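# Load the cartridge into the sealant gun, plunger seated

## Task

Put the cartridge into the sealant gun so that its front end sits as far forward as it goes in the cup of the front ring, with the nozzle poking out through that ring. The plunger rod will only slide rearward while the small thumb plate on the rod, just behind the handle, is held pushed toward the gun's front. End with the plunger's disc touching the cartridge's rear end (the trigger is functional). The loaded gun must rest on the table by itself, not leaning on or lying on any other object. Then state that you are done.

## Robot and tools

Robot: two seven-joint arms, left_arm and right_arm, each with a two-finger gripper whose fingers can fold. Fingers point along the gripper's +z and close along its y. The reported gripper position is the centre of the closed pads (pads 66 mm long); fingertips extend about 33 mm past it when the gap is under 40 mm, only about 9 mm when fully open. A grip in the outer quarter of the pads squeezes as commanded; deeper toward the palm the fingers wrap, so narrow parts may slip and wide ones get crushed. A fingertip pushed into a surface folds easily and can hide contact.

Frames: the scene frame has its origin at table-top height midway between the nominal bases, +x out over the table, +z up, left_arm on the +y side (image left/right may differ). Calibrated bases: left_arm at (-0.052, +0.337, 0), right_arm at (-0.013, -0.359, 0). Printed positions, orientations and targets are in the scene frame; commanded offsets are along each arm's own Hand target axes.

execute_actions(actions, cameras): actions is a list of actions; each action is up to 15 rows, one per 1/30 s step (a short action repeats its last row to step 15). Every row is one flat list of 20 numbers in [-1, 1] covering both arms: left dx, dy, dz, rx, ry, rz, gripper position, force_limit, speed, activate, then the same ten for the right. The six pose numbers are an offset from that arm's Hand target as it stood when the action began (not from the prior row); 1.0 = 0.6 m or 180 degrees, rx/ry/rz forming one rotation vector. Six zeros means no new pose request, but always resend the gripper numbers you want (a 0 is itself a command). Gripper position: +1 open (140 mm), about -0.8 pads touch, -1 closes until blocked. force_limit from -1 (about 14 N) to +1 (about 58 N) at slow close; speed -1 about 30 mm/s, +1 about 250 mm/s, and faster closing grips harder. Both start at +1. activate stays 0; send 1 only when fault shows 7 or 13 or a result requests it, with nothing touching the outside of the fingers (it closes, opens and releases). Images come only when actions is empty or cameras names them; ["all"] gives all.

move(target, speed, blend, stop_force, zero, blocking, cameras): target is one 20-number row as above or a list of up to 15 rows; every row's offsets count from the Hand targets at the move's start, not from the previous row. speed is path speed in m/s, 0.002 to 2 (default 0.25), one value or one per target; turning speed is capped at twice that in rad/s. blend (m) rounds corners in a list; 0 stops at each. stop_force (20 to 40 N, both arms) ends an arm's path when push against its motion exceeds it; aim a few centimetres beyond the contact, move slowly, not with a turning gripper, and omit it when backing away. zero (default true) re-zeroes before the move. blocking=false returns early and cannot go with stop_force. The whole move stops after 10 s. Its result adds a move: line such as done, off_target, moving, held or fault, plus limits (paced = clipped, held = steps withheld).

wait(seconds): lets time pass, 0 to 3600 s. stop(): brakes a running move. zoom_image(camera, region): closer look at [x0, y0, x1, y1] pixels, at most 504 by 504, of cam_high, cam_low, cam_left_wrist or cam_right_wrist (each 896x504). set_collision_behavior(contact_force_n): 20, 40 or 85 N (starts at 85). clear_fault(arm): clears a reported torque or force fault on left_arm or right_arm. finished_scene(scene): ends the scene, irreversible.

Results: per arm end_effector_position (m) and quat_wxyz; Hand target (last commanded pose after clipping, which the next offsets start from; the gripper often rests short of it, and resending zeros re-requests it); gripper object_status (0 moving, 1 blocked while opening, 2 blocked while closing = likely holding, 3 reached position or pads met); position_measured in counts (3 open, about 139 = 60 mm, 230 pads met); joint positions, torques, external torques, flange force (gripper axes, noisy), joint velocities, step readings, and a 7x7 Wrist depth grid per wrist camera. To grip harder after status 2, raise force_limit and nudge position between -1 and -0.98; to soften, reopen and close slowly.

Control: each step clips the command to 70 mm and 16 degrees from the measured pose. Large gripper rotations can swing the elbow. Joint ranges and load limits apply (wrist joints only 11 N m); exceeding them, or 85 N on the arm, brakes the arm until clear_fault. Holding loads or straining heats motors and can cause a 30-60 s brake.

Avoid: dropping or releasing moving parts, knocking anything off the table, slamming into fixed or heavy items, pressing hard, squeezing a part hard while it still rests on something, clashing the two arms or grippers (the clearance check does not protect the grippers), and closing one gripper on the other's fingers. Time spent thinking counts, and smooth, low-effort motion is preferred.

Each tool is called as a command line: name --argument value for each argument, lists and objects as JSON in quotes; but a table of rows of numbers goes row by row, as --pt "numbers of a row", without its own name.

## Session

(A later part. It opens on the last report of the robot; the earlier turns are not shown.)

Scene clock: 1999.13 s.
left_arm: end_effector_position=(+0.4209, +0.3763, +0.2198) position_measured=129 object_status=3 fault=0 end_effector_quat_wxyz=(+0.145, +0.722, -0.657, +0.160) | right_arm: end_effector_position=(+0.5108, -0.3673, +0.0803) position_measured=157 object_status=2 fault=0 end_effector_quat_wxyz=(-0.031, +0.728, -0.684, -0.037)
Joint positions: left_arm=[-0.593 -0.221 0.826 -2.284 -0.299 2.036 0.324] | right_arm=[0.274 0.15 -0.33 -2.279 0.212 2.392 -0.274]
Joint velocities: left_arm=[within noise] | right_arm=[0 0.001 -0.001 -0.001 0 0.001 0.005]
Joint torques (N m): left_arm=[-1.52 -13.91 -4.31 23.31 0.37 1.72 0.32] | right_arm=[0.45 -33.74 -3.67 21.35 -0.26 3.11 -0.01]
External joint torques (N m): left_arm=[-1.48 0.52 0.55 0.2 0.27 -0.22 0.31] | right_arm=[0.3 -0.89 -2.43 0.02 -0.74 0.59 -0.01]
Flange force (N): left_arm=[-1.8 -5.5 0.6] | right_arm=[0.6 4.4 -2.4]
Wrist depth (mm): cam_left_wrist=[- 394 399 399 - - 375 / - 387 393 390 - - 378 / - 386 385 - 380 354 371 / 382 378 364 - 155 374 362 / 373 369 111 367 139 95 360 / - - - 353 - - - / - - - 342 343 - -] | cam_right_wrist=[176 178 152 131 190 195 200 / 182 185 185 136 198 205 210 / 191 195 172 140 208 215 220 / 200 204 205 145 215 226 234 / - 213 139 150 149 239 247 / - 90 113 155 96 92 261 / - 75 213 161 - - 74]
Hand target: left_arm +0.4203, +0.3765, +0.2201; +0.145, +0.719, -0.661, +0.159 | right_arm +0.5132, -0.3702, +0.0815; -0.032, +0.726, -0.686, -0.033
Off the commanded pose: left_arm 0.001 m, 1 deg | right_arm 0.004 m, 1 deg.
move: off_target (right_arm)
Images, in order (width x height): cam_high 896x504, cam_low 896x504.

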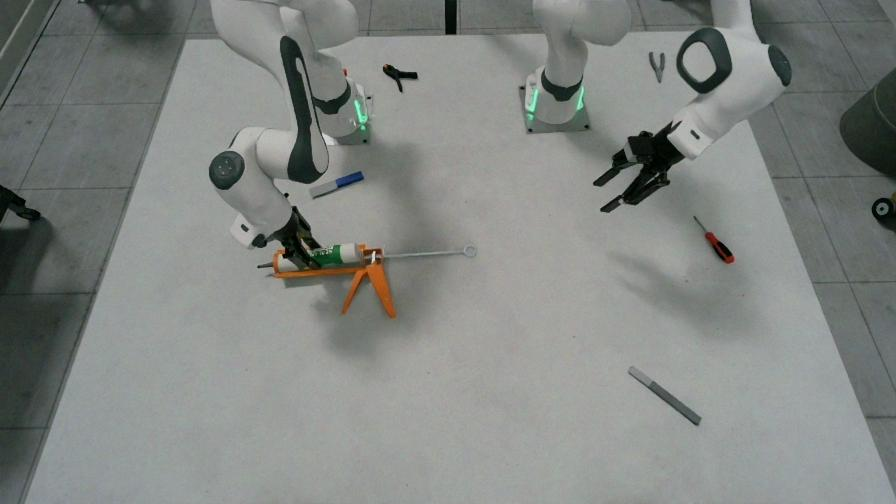

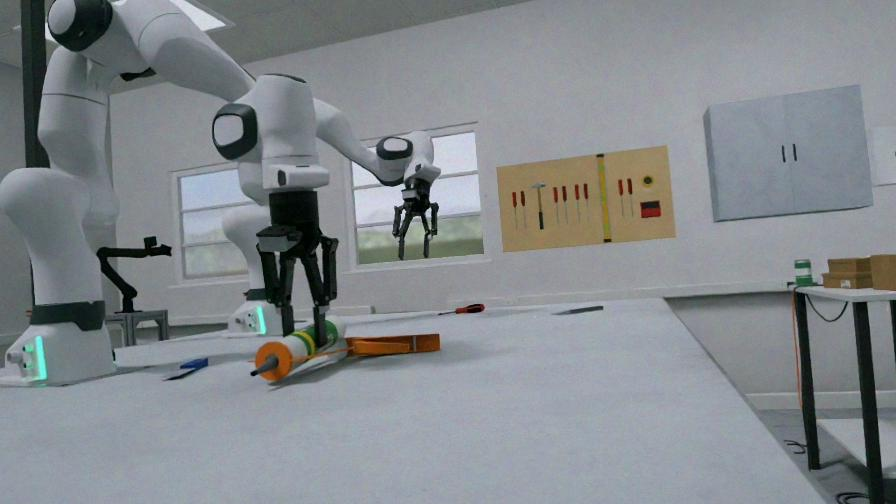

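move --target '[0,0,0,0,0,0,0.0,0,-0.5,0, -0.0012,0.0,0.0087,0,0.0167,0,-1,-0.1,-1,0]' --speed 0.02 --cameras '["cam_low","cam_high"]'

zoom_image --camera "cam_high" --region '[310, 220, 400, 280]'

zoom_image --camera "cam_low" --region '[240, 310, 370, 390]'

Scene clock: 2014.37 s.
left_arm: end_effector_position=(+0.4209, +0.3763, +0.2198) position_measured=129 object_status=3 fault=0 end_effector_quat_wxyz=(+0.145, +0.722, -0.657, +0.160) | right_arm: end_effector_position=(+0.5108, -0.3664, +0.0752) position_measured=157 object_status=2 fault=0 end_effector_quat_wxyz=(-0.013, +0.728, -0.685, -0.018)
Joint positions: left_arm=[-0.593 -0.221 0.826 -2.284 -0.299 2.036 0.324] | right_arm=[0.309 0.154 -0.339 -2.291 0.143 2.422 -0.199]
Joint velocities: left_arm=[within noise] | right_arm=[-0.001 0 -0.001 0 0 0.001 0.006]
Joint torques (N m): left_arm=[-1.49 -13.88 -4.29 23.35 0.36 1.72 0.4] | right_arm=[0.54 -33.55 -3.64 21.05 -0.25 3.08 0.09]
External joint torques (N m): left_arm=[-1.53 0.56 0.51 0.17 0.25 -0.24 0.39] | right_arm=[0.44 -1.05 -2.29 0.05 -0.73 0.54 0.09]
Flange force (N): left_arm=[-2.0 -5.8 0.7] | right_arm=[0.3 4.8 -2.8]
Wrist depth (mm): cam_left_wrist=[- - 409 - 395 - - / - - - - 388 - 380 / - - 386 378 374 375 - / - 382 372 369 155 366 - / - 372 111 - 137 98 - / - - - - 350 - - / - - - 349 345 - -] | cam_right_wrist=[175 177 152 131 190 194 200 / 182 184 160 136 196 203 208 / - 192 169 140 205 211 216 / 195 199 201 145 214 220 227 / 203 205 138 150 126 231 238 / - 90 167 155 96 96 250 / - 75 201 161 - - 74]
Hand target: left_arm +0.4203, +0.3765, +0.2201; +0.145, +0.719, -0.661, +0.159 | right_arm +0.5132, -0.3690, +0.0764; -0.014, +0.727, -0.687, -0.014
Off the commanded pose: left_arm 0.001 m, 1 deg | right_arm 0.004 m, 1 deg.
move: off_target (right_arm)
Images, in order (width x height): cam_high 896x504, cam_low 896x504.

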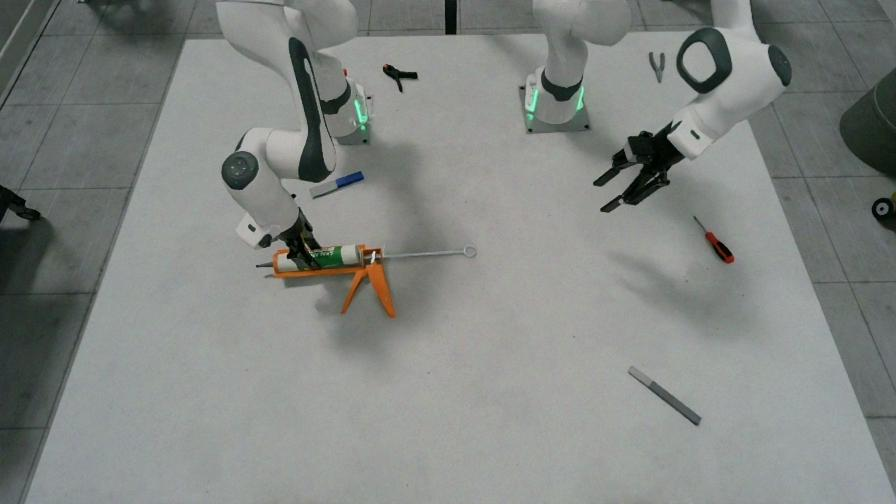

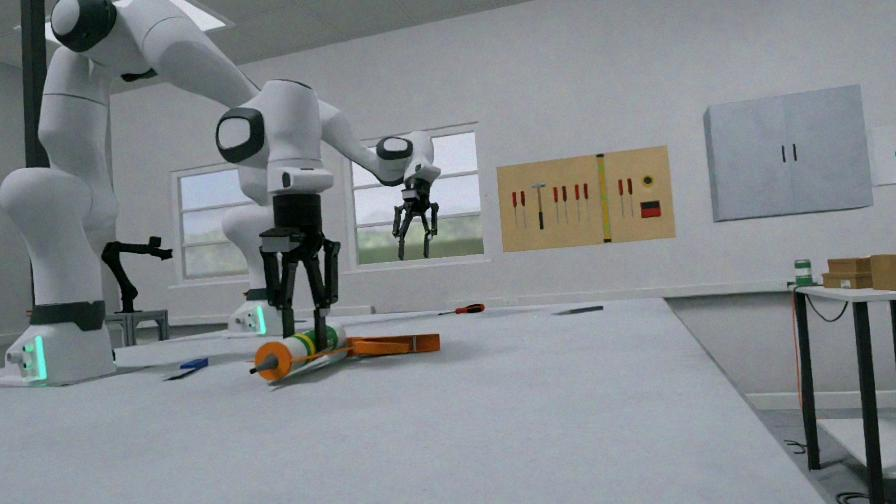

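Scaled by 5.600 from the camera's image (finer frame: 1280x720).

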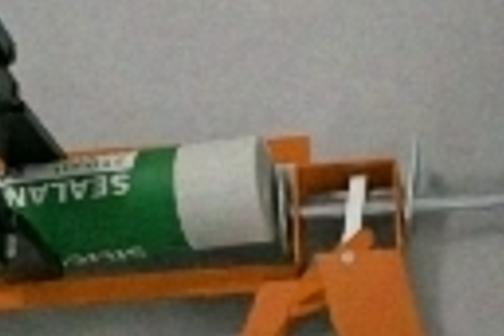

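Scaled by 3.877 from the camera's image (finer frame: 1280x720).

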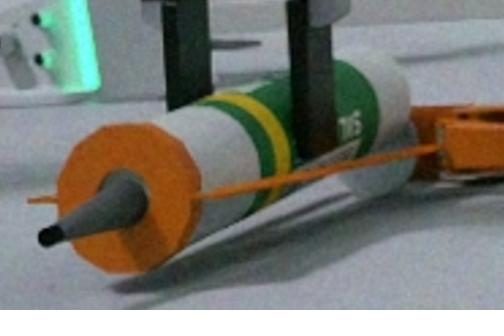

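execute_actions --actions '[]' --cameras '["cam_right_wrist"]'

zoom_image --camera "cam_right_wrist" --region '[270, 0, 600, 504]'

Scene clock: 2031.13 s.
left_arm: end_effector_position=(+0.4209, +0.3763, +0.2198) position_measured=129 object_status=3 fault=0 end_effector_quat_wxyz=(+0.145, +0.722, -0.657, +0.160) | right_arm: end_effector_position=(+0.5108, -0.3665, +0.0752) position_measured=157 object_status=2 fault=0 end_effector_quat_wxyz=(-0.013, +0.728, -0.686, -0.018)
Joint positions: left_arm=[-0.593 -0.221 0.826 -2.284 -0.299 2.036 0.324] | right_arm=[0.309 0.154 -0.339 -2.291 0.143 2.422 -0.197]
Joint velocities: within noise
Joint torques (N m): left_arm=[-1.49 -13.92 -4.33 23.37 0.4 1.73 0.41] | right_arm=[0.58 -33.55 -3.67 21.05 -0.26 3.09 0.07]
External joint torques (N m): left_arm=[-1.52 0.58 0.46 0.23 0.3 -0.22 0.4] | right_arm=[0.58 -0.98 -2.21 -0.02 -0.74 0.53 0.07]
Flange force (N): left_arm=[-1.9 -5.9 0.7] | right_arm=[0.1 4.9 -2.7]
Wrist depth (mm): cam_left_wrist=[- - 403 403 - 391 393 / 399 389 390 - 383 - - / 391 - 391 389 - - 380 / - 376 - 366 365 356 - / - 370 111 360 357 96 358 / - - - 356 355 - - / - - - 346 347 - -] | cam_right_wrist=[175 178 151 131 190 195 199 / 181 184 160 136 196 203 208 / 188 191 169 140 205 212 217 / 195 201 200 145 - 222 225 / - 208 138 150 149 230 236 / - 90 112 155 96 96 250 / - 75 202 161 - - 74]
Hand target: left_arm +0.4203, +0.3765, +0.2201; +0.145, +0.719, -0.661, +0.159 | right_arm +0.5132, -0.3690, +0.0764; -0.014, +0.727, -0.687, -0.014
Tool commands: left_gripper/position=+0.0 left_gripper/force_limit=+0.0 left_gripper/speed=-0.5 left_gripper/activate=+0.0 right_gripper/position=-1.0 right_gripper/force_limit=-0.1 right_gripper/speed=-1.0 right_gripper/activate=+0.0
Off the commanded pose: left_arm 0.001 m, 1 deg | right_arm 0.004 m, 0 deg.
Images, in order (width x height): cam_right_wrist 896x504.

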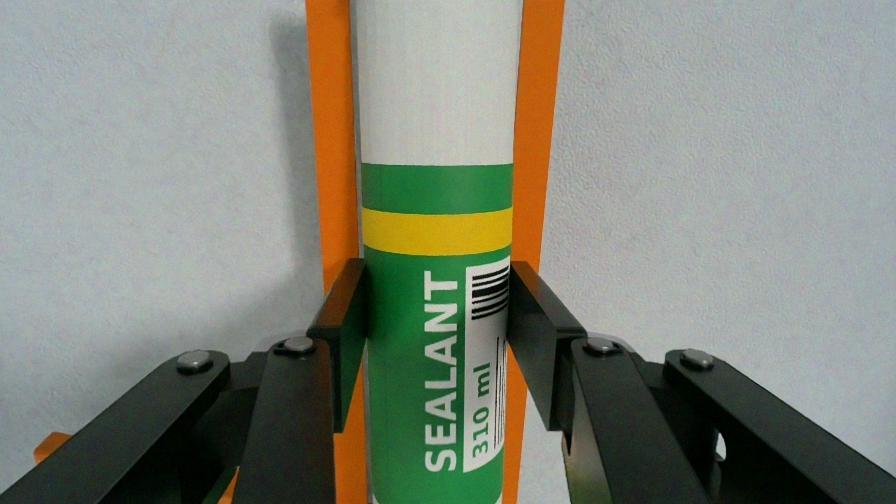

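Scaled by 1.000.

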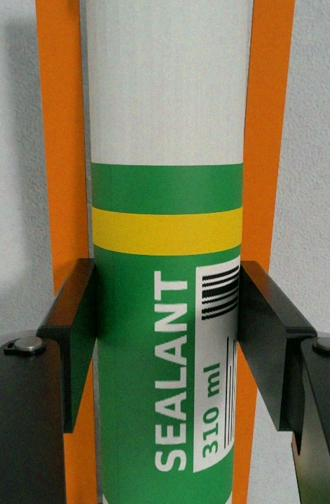

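move --target '[0,0,0,0,0,0,0.0,0,-0.5,0, -0.0013,0.0,0.0088,0,0.0167,0,-1,-0.1,-1,0]' --speed 0.02 --cameras '["cam_low","cam_high","cam_right_wrist"]'

zoom_image --camera "cam_high" --region '[310, 220, 400, 280]'

zoom_image --camera "cam_low" --region '[240, 310, 370, 390]'

Scene clock: 2065.10 s.
left_arm: end_effector_position=(+0.4209, +0.3763, +0.2198) position_measured=129 object_status=3 fault=0 end_effector_quat_wxyz=(+0.145, +0.722, -0.657, +0.160) | right_arm: end_effector_position=(+0.5108, -0.3654, +0.0700) position_measured=157 object_status=2 fault=0 end_effector_quat_wxyz=(+0.005, +0.729, -0.685, +0.001)
Joint positions: left_arm=[-0.593 -0.221 0.826 -2.284 -0.299 2.036 0.324] | right_arm=[0.346 0.162 -0.351 -2.3 0.072 2.446 -0.121]
Joint velocities: left_arm=[within noise] | right_arm=[0 0 -0.001 0 0.001 0 0.007]
Joint torques (N m): left_arm=[-1.43 -13.89 -4.35 23.38 0.4 1.72 0.39] | right_arm=[0.4 -33.38 -3.99 20.78 -0.29 3.1 0.15]
External joint torques (N m): left_arm=[-1.32 0.56 0.6 0.24 0.3 -0.22 0.38] | right_arm=[0.4 -1.02 -2.43 0.09 -0.77 0.54 0.15]
Flange force (N): left_arm=[-2.1 -5.7 0.5] | right_arm=[0.5 5.0 -2.9]
Wrist depth (mm): cam_left_wrist=[- - - 399 389 - 391 / 393 - - 396 392 381 - / 389 - - 362 372 368 - / 379 364 380 376 138 - - / 369 - 110 - 137 95 349 / - - - - - - - / - - - 353 - - -] | cam_right_wrist=[175 177 151 131 190 194 199 / 179 183 158 136 195 201 206 / 184 188 189 140 202 208 213 / 191 195 170 145 208 215 218 / 198 200 140 150 148 223 225 / - 90 112 156 96 96 239 / - 75 192 161 - - 75]
Hand target: left_arm +0.4203, +0.3765, +0.2201; +0.145, +0.719, -0.661, +0.159 | right_arm +0.5131, -0.3681, +0.0712; +0.004, +0.727, -0.687, +0.005
Off the commanded pose: left_arm 0.001 m, 1 deg | right_arm 0.004 m, 1 deg.
move: off_target (right_arm)
Images, in order (width x height): cam_high 896x504, cam_low 896x504, cam_right_wrist 896x504.

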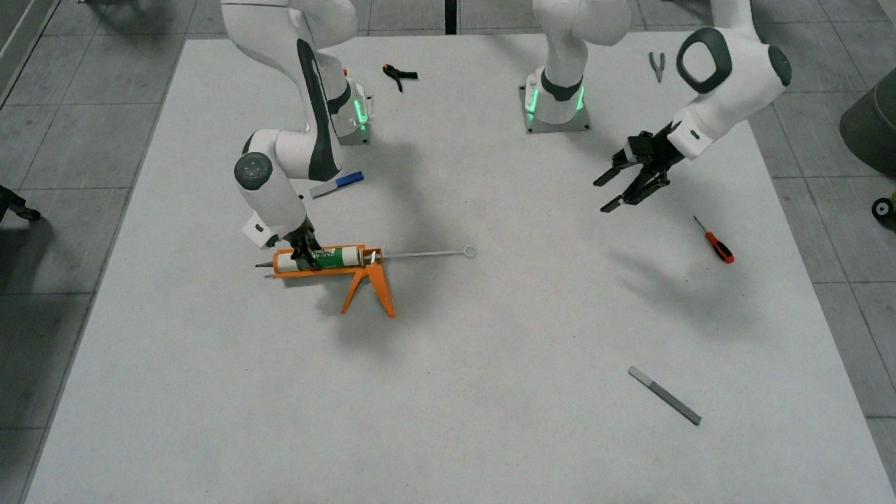

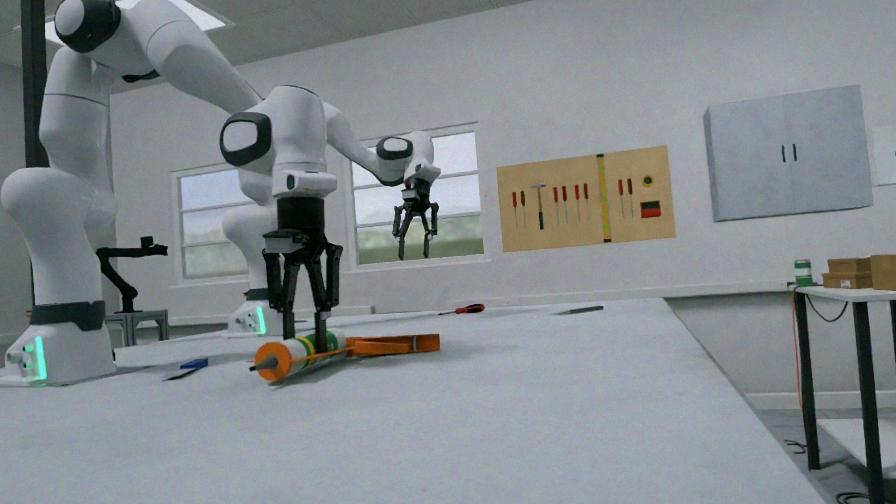

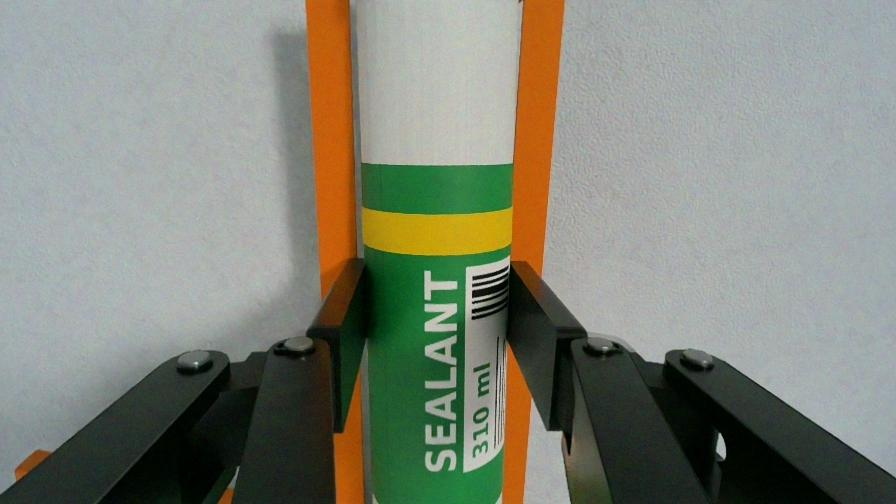

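Scaled by 5.600 from the camera's image (finer frame: 1280x720).

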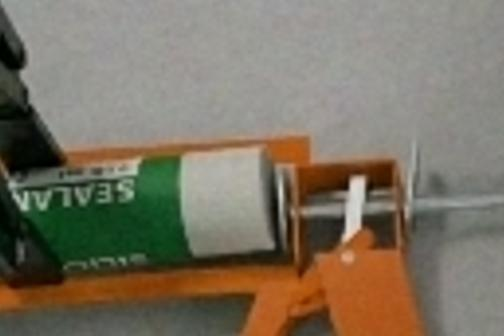

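Scaled by 3.877 from the camera's image (finer frame: 1280x720).

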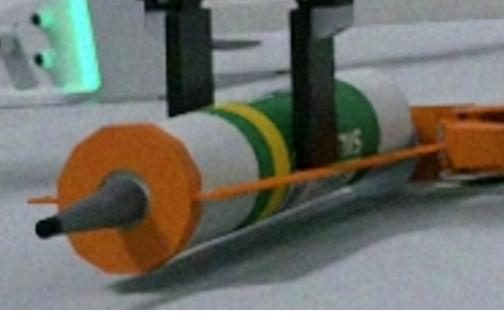

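move --target '[0,0,0,0,0,0,0.0,0,-0.5,0, -0.0011,-0.0025,0.0088,0,0.0167,0,-1,-0.1,-1,0]' --speed 0.02 --cameras '["cam_low","cam_high","cam_right_wrist"]'

zoom_image --camera "cam_high" --region '[310, 220, 400, 280]'

zoom_image --camera "cam_low" --region '[240, 310, 370, 390]'

Scene clock: 2081.97 s.
left_arm: end_effector_position=(+0.4209, +0.3763, +0.2198) position_measured=129 object_status=3 fault=0 end_effector_quat_wxyz=(+0.145, +0.722, -0.657, +0.160) | right_arm: end_effector_position=(+0.5121, -0.3646, +0.0652) position_measured=157 object_status=2 fault=0 end_effector_quat_wxyz=(+0.023, +0.729, -0.683, +0.020)
Joint positions: left_arm=[-0.593 -0.221 0.826 -2.284 -0.299 2.036 0.324] | right_arm=[0.385 0.176 -0.368 -2.3 0.002 2.461 -0.047]
Joint velocities: left_arm=[within noise] | right_arm=[0 0.001 -0.001 0 -0.001 0 0.005]
Joint torques (N m): left_arm=[-1.52 -13.93 -4.31 23.33 0.38 1.73 0.35] | right_arm=[0.38 -32.58 -4.32 20.52 -0.34 3.27 0.15]
External joint torques (N m): left_arm=[-1.57 0.56 0.47 0.18 0.27 -0.22 0.33] | right_arm=[0.48 -0.05 -2.43 -0.07 -0.84 0.71 0.15]
Flange force (N): left_arm=[-1.7 -5.7 0.7] | right_arm=[0.6 3.6 -0.3]
Wrist depth (mm): cam_left_wrist=[- 408 - 405 393 392 - / - - - - 388 392 - / 388 - 385 - - - - / 380 377 373 - 151 - - / - 371 110 362 358 95 - / - - - - - - - / - - - 352 - - -] | cam_right_wrist=[175 177 178 136 190 194 201 / 178 181 162 139 194 201 206 / 181 185 168 142 200 206 212 / 186 190 172 147 205 211 218 / 191 194 139 149 148 217 224 / - 90 112 154 96 96 230 / - 75 185 158 - - 74]
Hand target: left_arm +0.4203, +0.3765, +0.2201; +0.145, +0.719, -0.661, +0.159 | right_arm +0.5146, -0.3674, +0.0659; +0.022, +0.726, -0.687, +0.024
Off the commanded pose: left_arm 0.001 m, 1 deg | right_arm 0.004 m, 1 deg.
move: off_target (right_arm)
Images, in order (width x height): cam_high 896x504, cam_low 896x504, cam_right_wrist 896x504.

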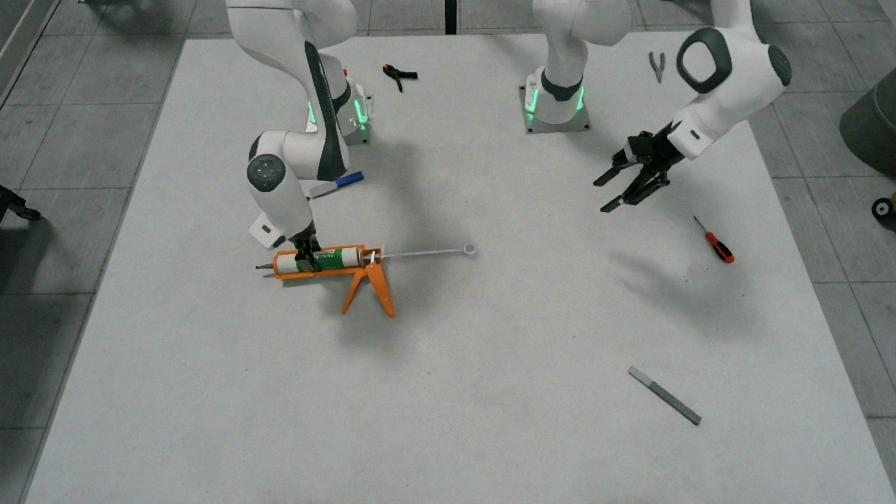

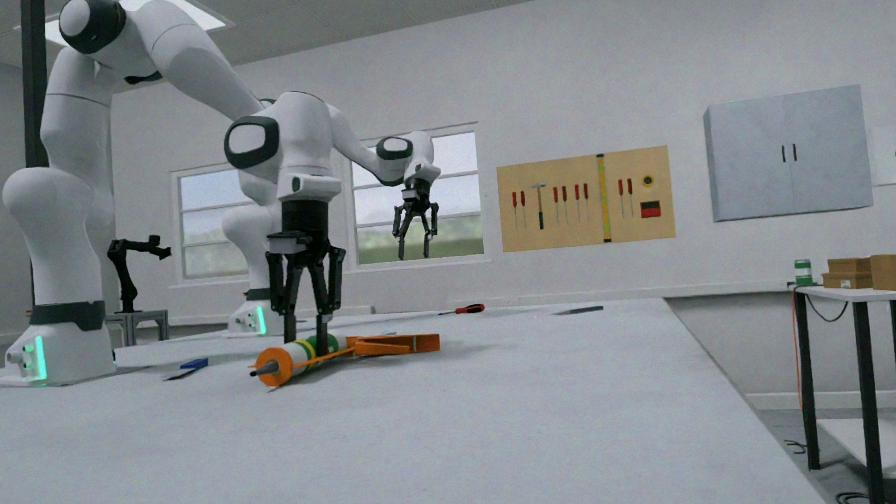

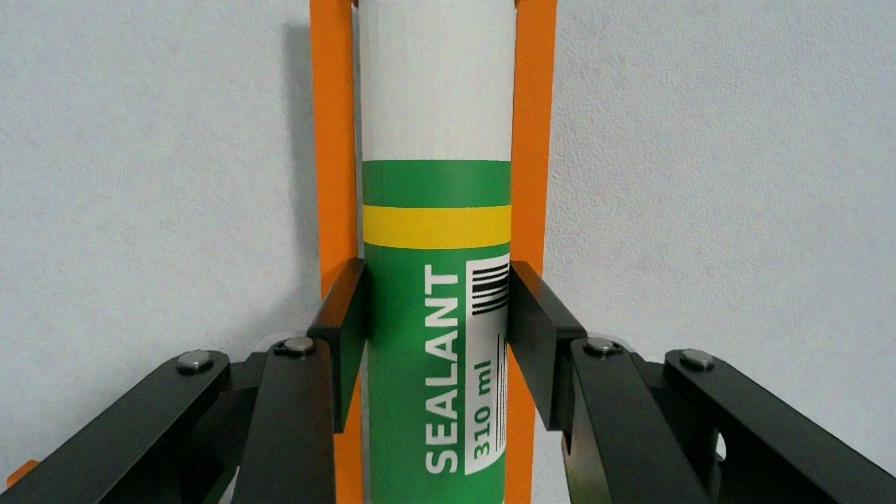

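Scaled by 5.600 from the camera's image (finer frame: 1280x720).

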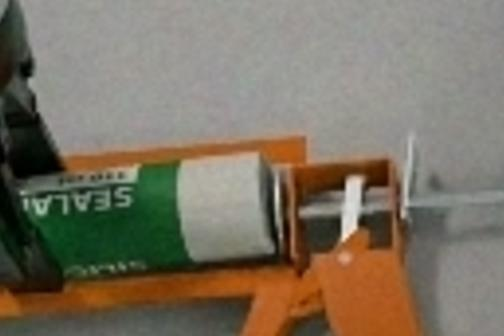

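Scaled by 3.877 from the camera's image (finer frame: 1280x720).

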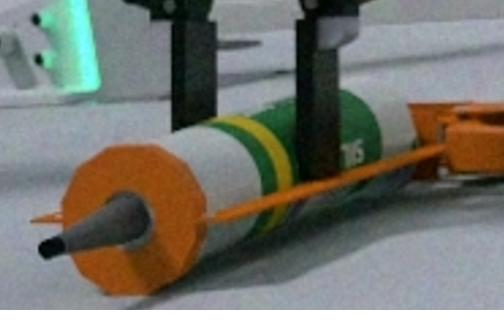

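move --target '[0,0,0,0,0,0,0.0,0,-0.5,0, 0.0067,0.0,0.0025,0,0,0,-1,-0.1,-1,0]' --speed 0.02 --cameras '["cam_low","cam_high","cam_right_wrist"]'

zoom_image --camera "cam_high" --region '[310, 220, 400, 280]'

zoom_image --camera "cam_low" --region '[240, 310, 370, 390]'

Scene clock: 2128.43 s.
left_arm: end_effector_position=(+0.4209, +0.3763, +0.2198) position_measured=129 object_status=3 fault=0 end_effector_quat_wxyz=(+0.145, +0.722, -0.657, +0.160) | right_arm: end_effector_position=(+0.5131, -0.3664, +0.0651) position_measured=157 object_status=2 fault=0 end_effector_quat_wxyz=(+0.023, +0.729, -0.684, +0.022)
Joint positions: left_arm=[-0.593 -0.221 0.826 -2.284 -0.299 2.036 0.324] | right_arm=[0.386 0.177 -0.371 -2.3 0.002 2.465 -0.047]
Joint velocities: left_arm=[within noise] | right_arm=[0.001 0.002 -0.005 0 0 0.005 -0.004]
Joint torques (N m): left_arm=[-1.46 -13.88 -4.36 23.37 0.38 1.73 0.36] | right_arm=[-0.86 -31.26 -5.79 20.09 0.07 3.14 0.19]
External joint torques (N m): left_arm=[-1.48 0.65 0.45 0.19 0.28 -0.22 0.35] | right_arm=[-0.91 1.37 -4.01 -0.56 -0.42 0.56 0.18]
Flange force (N): left_arm=[-1.9 -5.9 0.7] | right_arm=[3.4 1.1 2.9]
Wrist depth (mm): cam_left_wrist=[- 405 - - 396 400 393 / 394 400 - - 391 - 377 / 394 381 381 375 372 - 378 / 380 381 376 381 155 - - / 372 - 110 371 136 95 353 / - - - - - - - / - - - 334 - - -] | cam_right_wrist=[175 178 158 136 190 195 200 / 178 181 163 139 194 200 206 / 181 185 187 142 199 206 211 / 186 190 172 146 205 212 216 / 191 194 139 149 148 216 223 / - 90 163 153 96 92 229 / - 75 186 158 - - 74]
Hand target: left_arm +0.4203, +0.3765, +0.2201; +0.145, +0.719, -0.661, +0.159 | right_arm +0.5148, -0.3715, +0.0646; +0.022, +0.726, -0.687, +0.024
Off the commanded pose: left_arm 0.001 m, 1 deg | right_arm 0.005 m, 0 deg.
move: off_target (right_arm)
Images, in order (width x height): cam_high 896x504, cam_low 896x504, cam_right_wrist 896x504.

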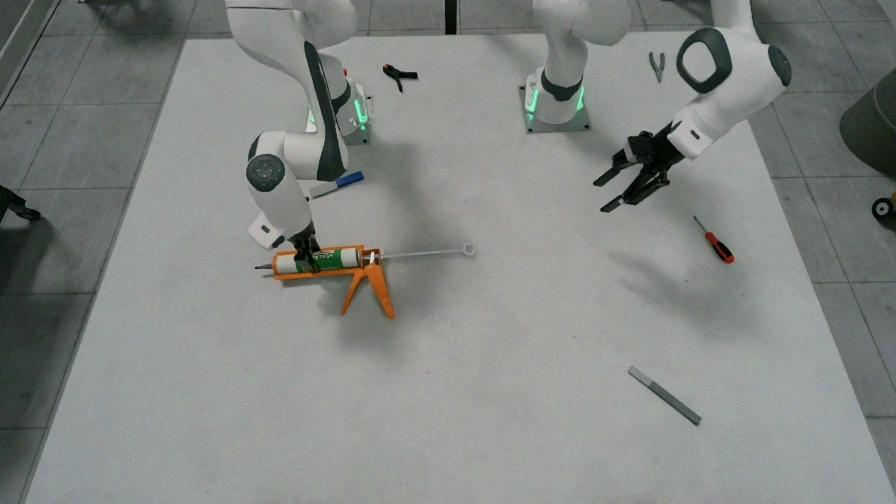

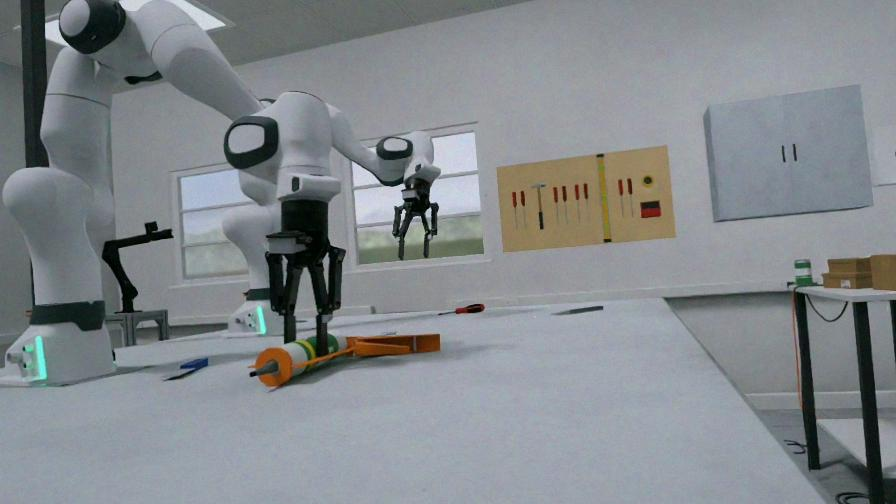

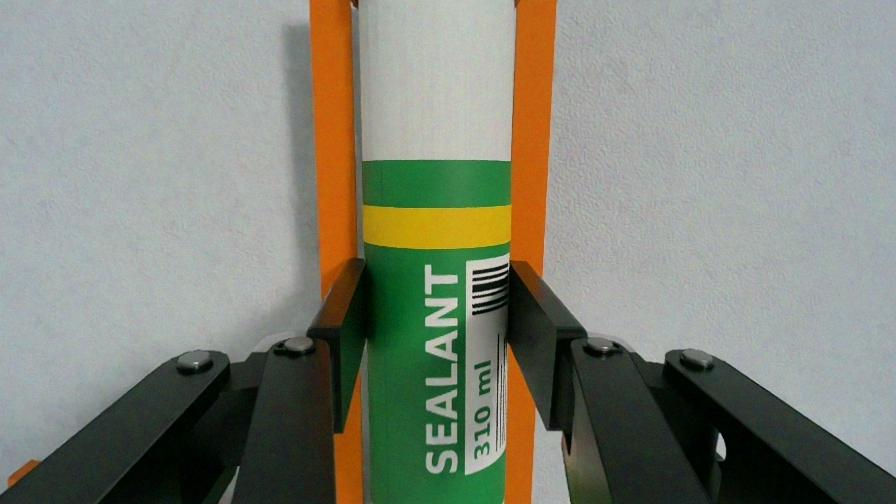

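Scaled by 5.600 from the camera's image (finer frame: 1280x720).

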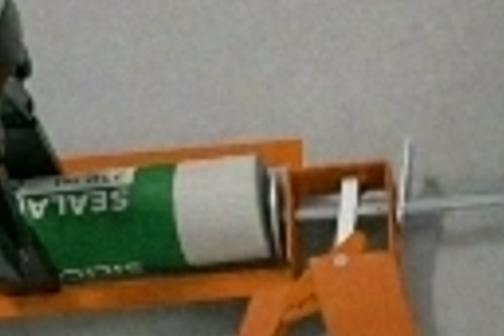

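Scaled by 3.877 from the camera's image (finer frame: 1280x720).

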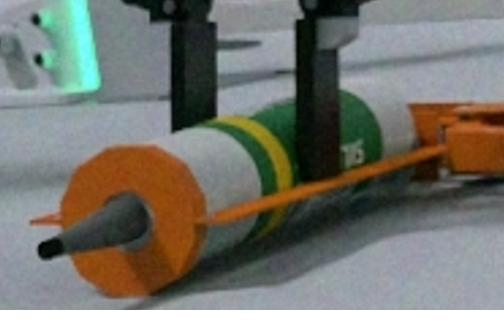

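move --pt "0 0 0 0 0 0 0.0 0 -0.5 0 -0.006 0.0 0 0 0 0 -1 -0.1 -1 0" --pt "0 0 0 0 0 0 0.0 0 -0.5 0 -0.006 0.0 0 0 0 0 0.0 -0.1 -1 0" --speed 0.02

move --target '[0,0,0,0,0,0,0.0,0,-0.5,0, -0.005,0.0,-0.15,0,-0.0167,0,0.0,-0.1,-1,0]' --speed 0.08 --cameras '["cam_low","cam_high","cam_right_wrist"]'

zoom_image --camera "cam_low" --region '[240, 310, 370, 390]'

Scene clock: 2142.30 s.
left_arm: end_effector_position=(+0.4209, +0.3763, +0.2198) position_measured=129 object_status=3 fault=0 end_effector_quat_wxyz=(+0.145, +0.722, -0.657, +0.160) | right_arm: end_effector_position=(+0.5140, -0.3675, +0.0649) position_measured=129 object_status=0 fault=0 end_effector_quat_wxyz=(+0.022, +0.727, -0.686, +0.023)
Joint positions: left_arm=[-0.593 -0.221 0.826 -2.284 -0.299 2.036 0.324] | right_arm=[0.386 0.178 -0.373 -2.301 0.002 2.469 -0.044]
Joint torques (N m): left_arm=[-1.48 -13.89 -4.3 23.39 0.37 1.73 0.38] | right_arm=[1.2 -31.85 -2.73 19.6 0.25 2.74 0.03]
External joint torques (N m): left_arm=[-1.52 0.69 0.5 0.2 0.27 -0.23 0.37] | right_arm=[1.13 0.7 -0.95 -0.97 -0.24 0.16 0.03]
Flange force (N): left_arm=[-2.0 -6.3 0.8] | right_arm=[-0.9 3.0 1.2]
Wrist depth (mm): cam_left_wrist=[405 - - - - 392 386 / - 391 386 381 - 382 385 / 391 - 380 377 382 - - / 391 - 380 366 153 362 355 / - 380 111 358 136 98 354 / - - - 356 350 - - / - - - 352 346 - -] | cam_right_wrist=[175 177 156 139 190 195 200 / 179 182 162 142 194 199 206 / 182 186 167 145 200 205 211 / 186 190 171 150 204 210 216 / 191 194 131 154 161 216 222 / - 89 168 158 184 91 225 / - - 186 163 219 - 74]
Hand target: left_arm +0.4203, +0.3765, +0.2201; +0.145, +0.719, -0.661, +0.159 | right_arm +0.5146, -0.3679, +0.0644; +0.022, +0.726, -0.687, +0.024
Off the commanded pose: left_arm 0.001 m, 1 deg | right_arm 0.001 m, 0 deg.
move: done

Scene clock: 2144.13 s.
left_arm: end_effector_position=(+0.4209, +0.3763, +0.2198) position_measured=129 object_status=3 fault=0 end_effector_quat_wxyz=(+0.145, +0.722, -0.657, +0.160) | right_arm: end_effector_position=(+0.5144, -0.3579, +0.1533) position_measured=129 object_status=3 fault=0 end_effector_quat_wxyz=(+0.003, +0.726, -0.688, +0.005)
Joint positions: left_arm=[-0.593 -0.221 0.826 -2.284 -0.299 2.036 0.324] | right_arm=[0.386 0.017 -0.378 -2.232 -0.007 2.25 -0.044]
Joint velocities: left_arm=[within noise] | right_arm=[0.001 0.001 0.001 -0.001 0 -0.004 0]
Joint torques (N m): left_arm=[-1.46 -13.88 -4.27 23.34 0.39 1.71 0.39] | right_arm=[1.15 -30.04 -0.88 22.25 0.18 2.19 -0.17]
External joint torques (N m): left_arm=[-1.47 0.67 0.56 0.13 0.29 -0.26 0.38] | right_arm=[1.15 -0.4 -0.7 -0.86 -0.4 -0.41 -0.17]
Flange force (N): left_arm=[-2.1 -6.0 0.8] | right_arm=[-0.3 4.4 -0.9]
Wrist depth (mm): cam_left_wrist=[- - 397 400 394 - 381 / - - 393 387 392 - - / 377 389 376 375 - - 372 / - 377 - 377 367 - 367 / 374 - 111 - 137 96 357 / - - - - - - - / - - - - - - -] | cam_right_wrist=[- 254 256 220 271 275 282 / - 260 263 244 278 285 - / 264 267 250 234 287 291 299 / 273 277 279 243 300 305 309 / 282 282 131 254 140 315 324 / - 89 276 283 124 91 325 / - - 278 301 - - 74]
Hand target: left_arm +0.4203, +0.3765, +0.2201; +0.145, +0.719, -0.661, +0.159 | right_arm +0.5140, -0.3590, +0.1540; +0.004, +0.727, -0.687, +0.005
Off the commanded pose: left_arm 0.001 m, 1 deg | right_arm 0.001 m, 0 deg.
move: done
Images, in order (width x height): cam_high 896x504, cam_low 896x504, cam_right_wrist 896x504.

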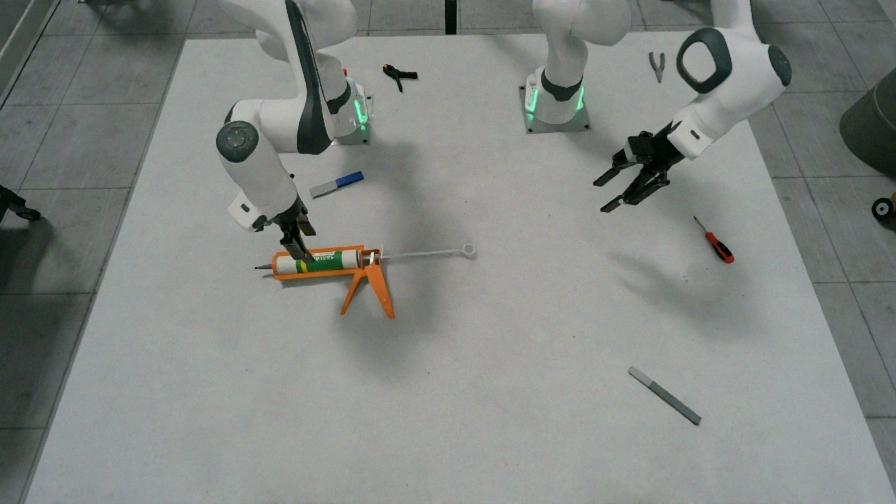

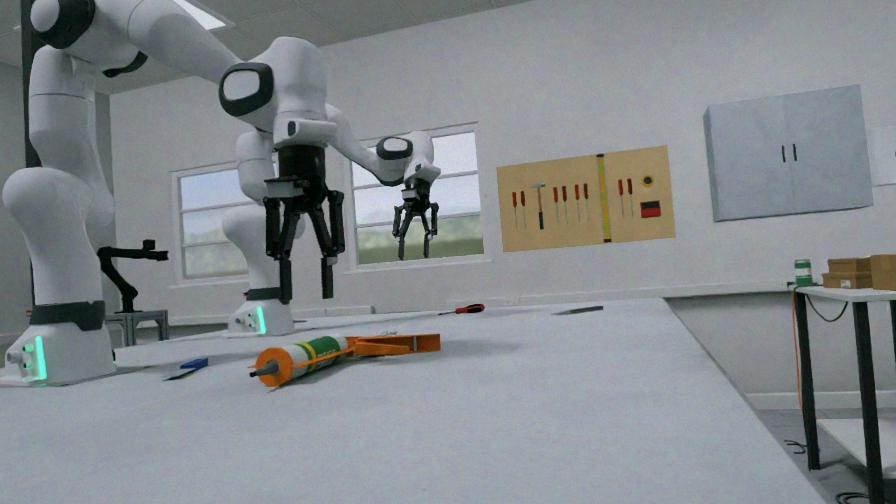

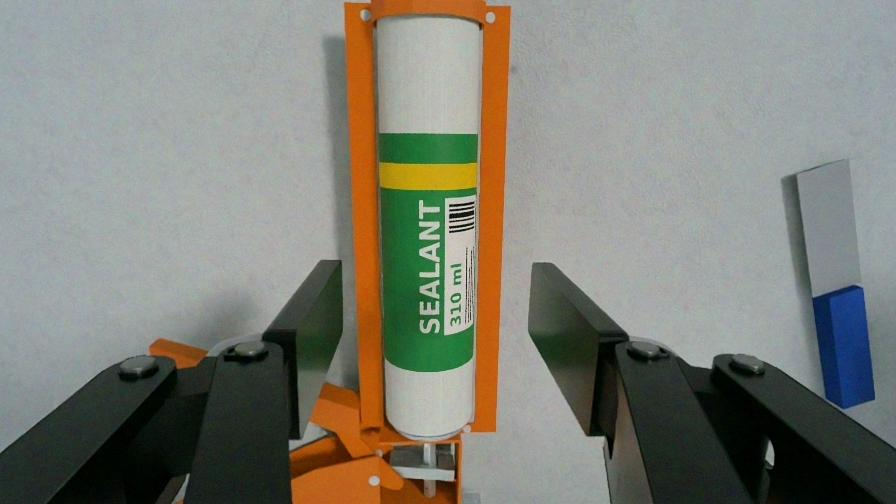

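Scaled by 3.877 from the camera's image (finer frame: 1280x720).

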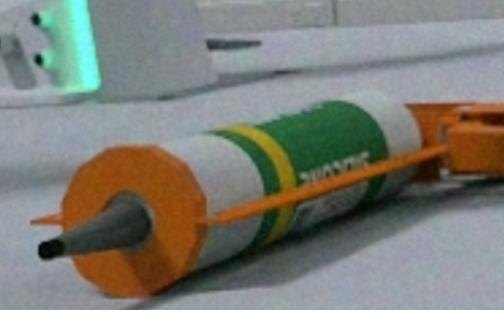

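zoom_image --camera "cam_right_wrist" --region '[330, 370, 520, 504]'

zoom_image --camera "cam_right_wrist" --region '[330, 0, 530, 120]'

Scaled by 2.653 from the camera's image (finer frame: 1280x720).

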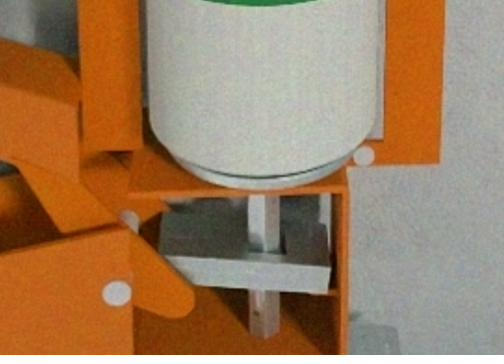

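Scaled by 2.520 from the camera's image (finer frame: 1280x720).

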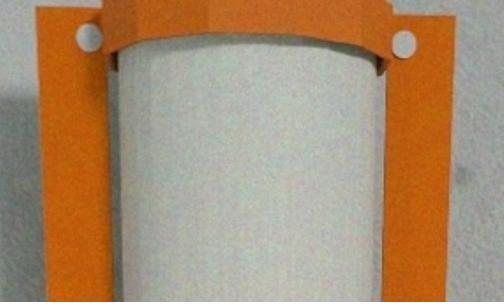

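move --pt "0 0 0 0 0 0 0.0 0 -0.5 0 0 0 -0.0743 0 0 0 0.0 -1 -0.2 0" --pt "0 0 0 0 0 0 0.0 0 -0.5 0 -0.2028 -0.1482 -0.0743 -0.0035 -0.003 0.501 0.8 -1 -0.2 0" --speed 0.2 --blend '[0.02, 0]' --cameras '["cam_right_wrist","cam_high","cam_low"]'

Scene clock: 2218.23 s.
left_arm: end_effector_position=(+0.4209, +0.3763, +0.2198) position_measured=129 object_status=3 fault=0 end_effector_quat_wxyz=(+0.145, +0.722, -0.657, +0.160) | right_arm: end_effector_position=(+0.5966, -0.2332, +0.1977) position_measured=28 object_status=0 fault=0 end_effector_quat_wxyz=(+0.002, -0.029, +1.000, -0.001)
Joint positions: left_arm=[-0.593 -0.221 0.826 -2.284 -0.299 2.036 0.324] | right_arm=[0.613 0.262 -0.444 -1.812 0.122 2.049 1.637]
Joint torques (N m): left_arm=[-1.42 -13.93 -4.37 23.31 0.38 1.74 0.39] | right_arm=[1.1 -37.59 -3.56 23.55 1.02 2.04 0.07]
External joint torques (N m): left_arm=[-1.43 0.54 0.45 0.18 0.28 -0.2 0.38] | right_arm=[0.92 0.4 -0.29 -0.58 0.28 -0.4 0.07]
Flange force (N): left_arm=[-1.8 -5.4 0.7] | right_arm=[1.3 0.7 0.3]
Wrist depth (mm): cam_left_wrist=[408 412 - 398 - 379 386 / 407 385 381 410 393 392 379 / - 383 391 - - 381 367 / - 374 - - 366 356 372 / 374 - 110 365 156 96 - / - - - 357 - - - / - - - 345 - - -] | cam_right_wrist=[253 256 260 289 309 312 319 / 273 273 288 293 312 326 326 / 312 - 320 293 - 332 338 / 319 327 333 332 339 343 - / 330 126 342 343 320 138 359 / - 113 353 356 - 113 - / 93 365 365 365 379 - -]
Hand target: left_arm +0.4203, +0.3765, +0.2201; +0.145, +0.719, -0.661, +0.159 | right_arm +0.5959, -0.2319, +0.1970; +0.000, -0.027, +1.000, +0.000
Off the commanded pose: left_arm 0.001 m, 1 deg | right_arm 0.002 m, 0 deg.
move: done
Images, in order (width x height): cam_high 896x504, cam_low 896x504, cam_right_wrist 896x504.

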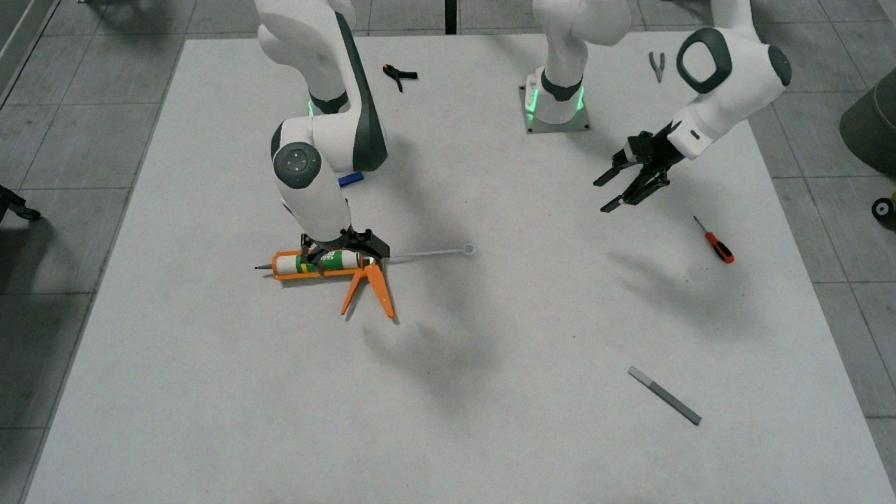

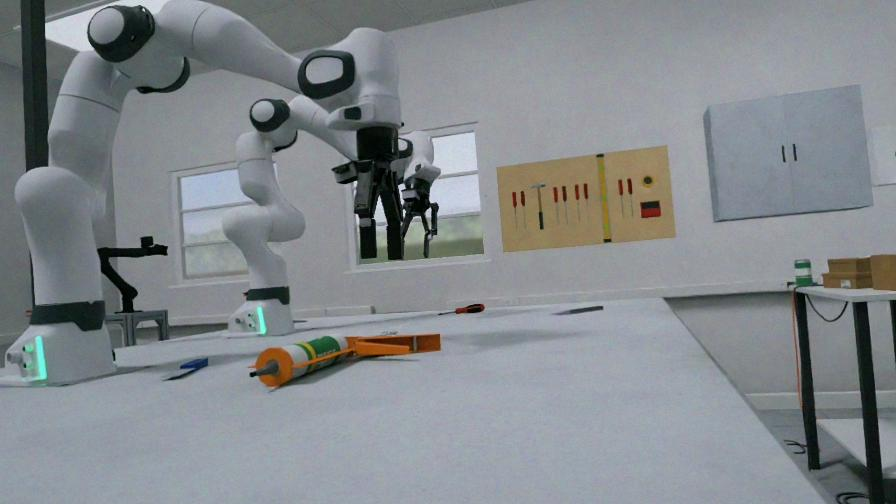

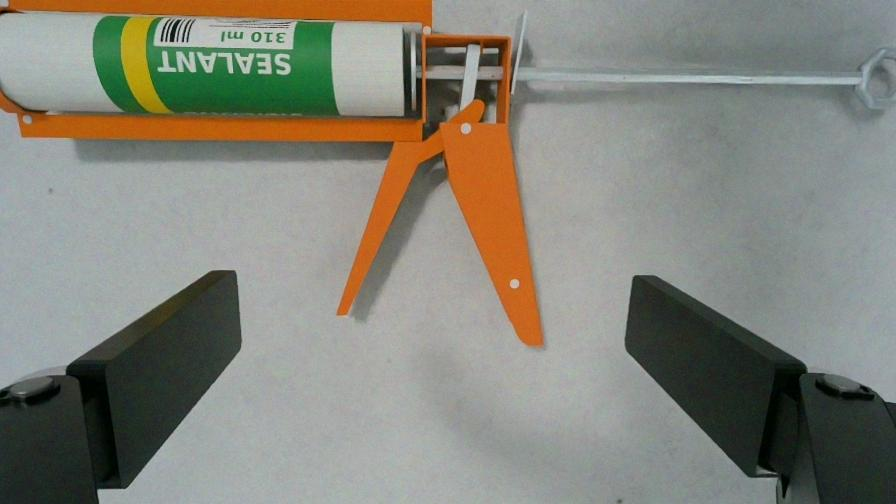

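move --pt "0 0 0 0 0 0 0.0 0 -0.5 0 0.006 0.0205 0.120 0 0 0.0208 0.8 -1 -0.2 0" --speed 0.1 --cameras '["cam_right_wrist"]'

Scene clock: 2279.30 s.
left_arm: end_effector_position=(+0.4209, +0.3763, +0.2198) position_measured=129 object_status=3 fault=0 end_effector_quat_wxyz=(+0.145, +0.722, -0.657, +0.160) | right_arm: end_effector_position=(+0.5914, -0.2216, +0.1255) position_measured=28 object_status=3 fault=0 end_effector_quat_wxyz=(-0.001, +0.003, +1.000, -0.002)
Joint positions: left_arm=[-0.593 -0.221 0.826 -2.284 -0.299 2.036 0.324] | right_arm=[0.623 0.341 -0.429 -1.899 0.169 2.202 1.69]
Joint velocities: left_arm=[within noise] | right_arm=[-0.001 0.001 0 -0.002 0 0.003 0.004]
Joint torques (N m): left_arm=[-1.45 -13.94 -4.36 23.34 0.37 1.72 0.41] | right_arm=[1.43 -39.77 -4.51 21.86 1.17 2.69 0.04]
External joint torques (N m): left_arm=[-1.5 0.59 0.43 0.11 0.27 -0.25 0.4] | right_arm=[1.46 -0.37 -0.21 -1.12 0.5 0.26 0.04]
Flange force (N): left_arm=[-1.9 -5.5 0.8] | right_arm=[7.2 0.0 1.0]
Wrist depth (mm): cam_left_wrist=[- - - - 389 390 383 / - 396 - - - 383 382 / 397 - - - - 368 361 / - 370 - 360 153 359 - / 368 371 109 354 138 95 - / - - - 351 - - - / - - - 348 - - -] | cam_right_wrist=[187 189 192 219 239 242 245 / 193 197 205 242 248 250 253 / 244 247 247 220 255 260 262 / 252 254 257 231 262 267 273 / 258 133 264 269 239 138 279 / - 268 275 275 283 113 - / 93 278 284 288 295 - -]
Hand target: left_arm +0.4203, +0.3765, +0.2201; +0.145, +0.719, -0.661, +0.159 | right_arm +0.5916, -0.2198, +0.1250; +0.000, +0.006, +1.000, +0.000
Off the commanded pose: left_arm 0.001 m, 1 deg | right_arm 0.002 m, 0 deg.
move: done

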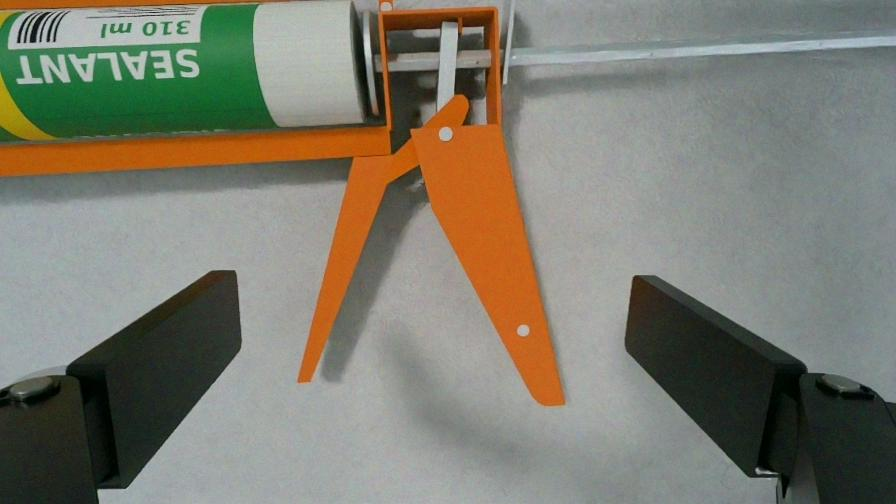

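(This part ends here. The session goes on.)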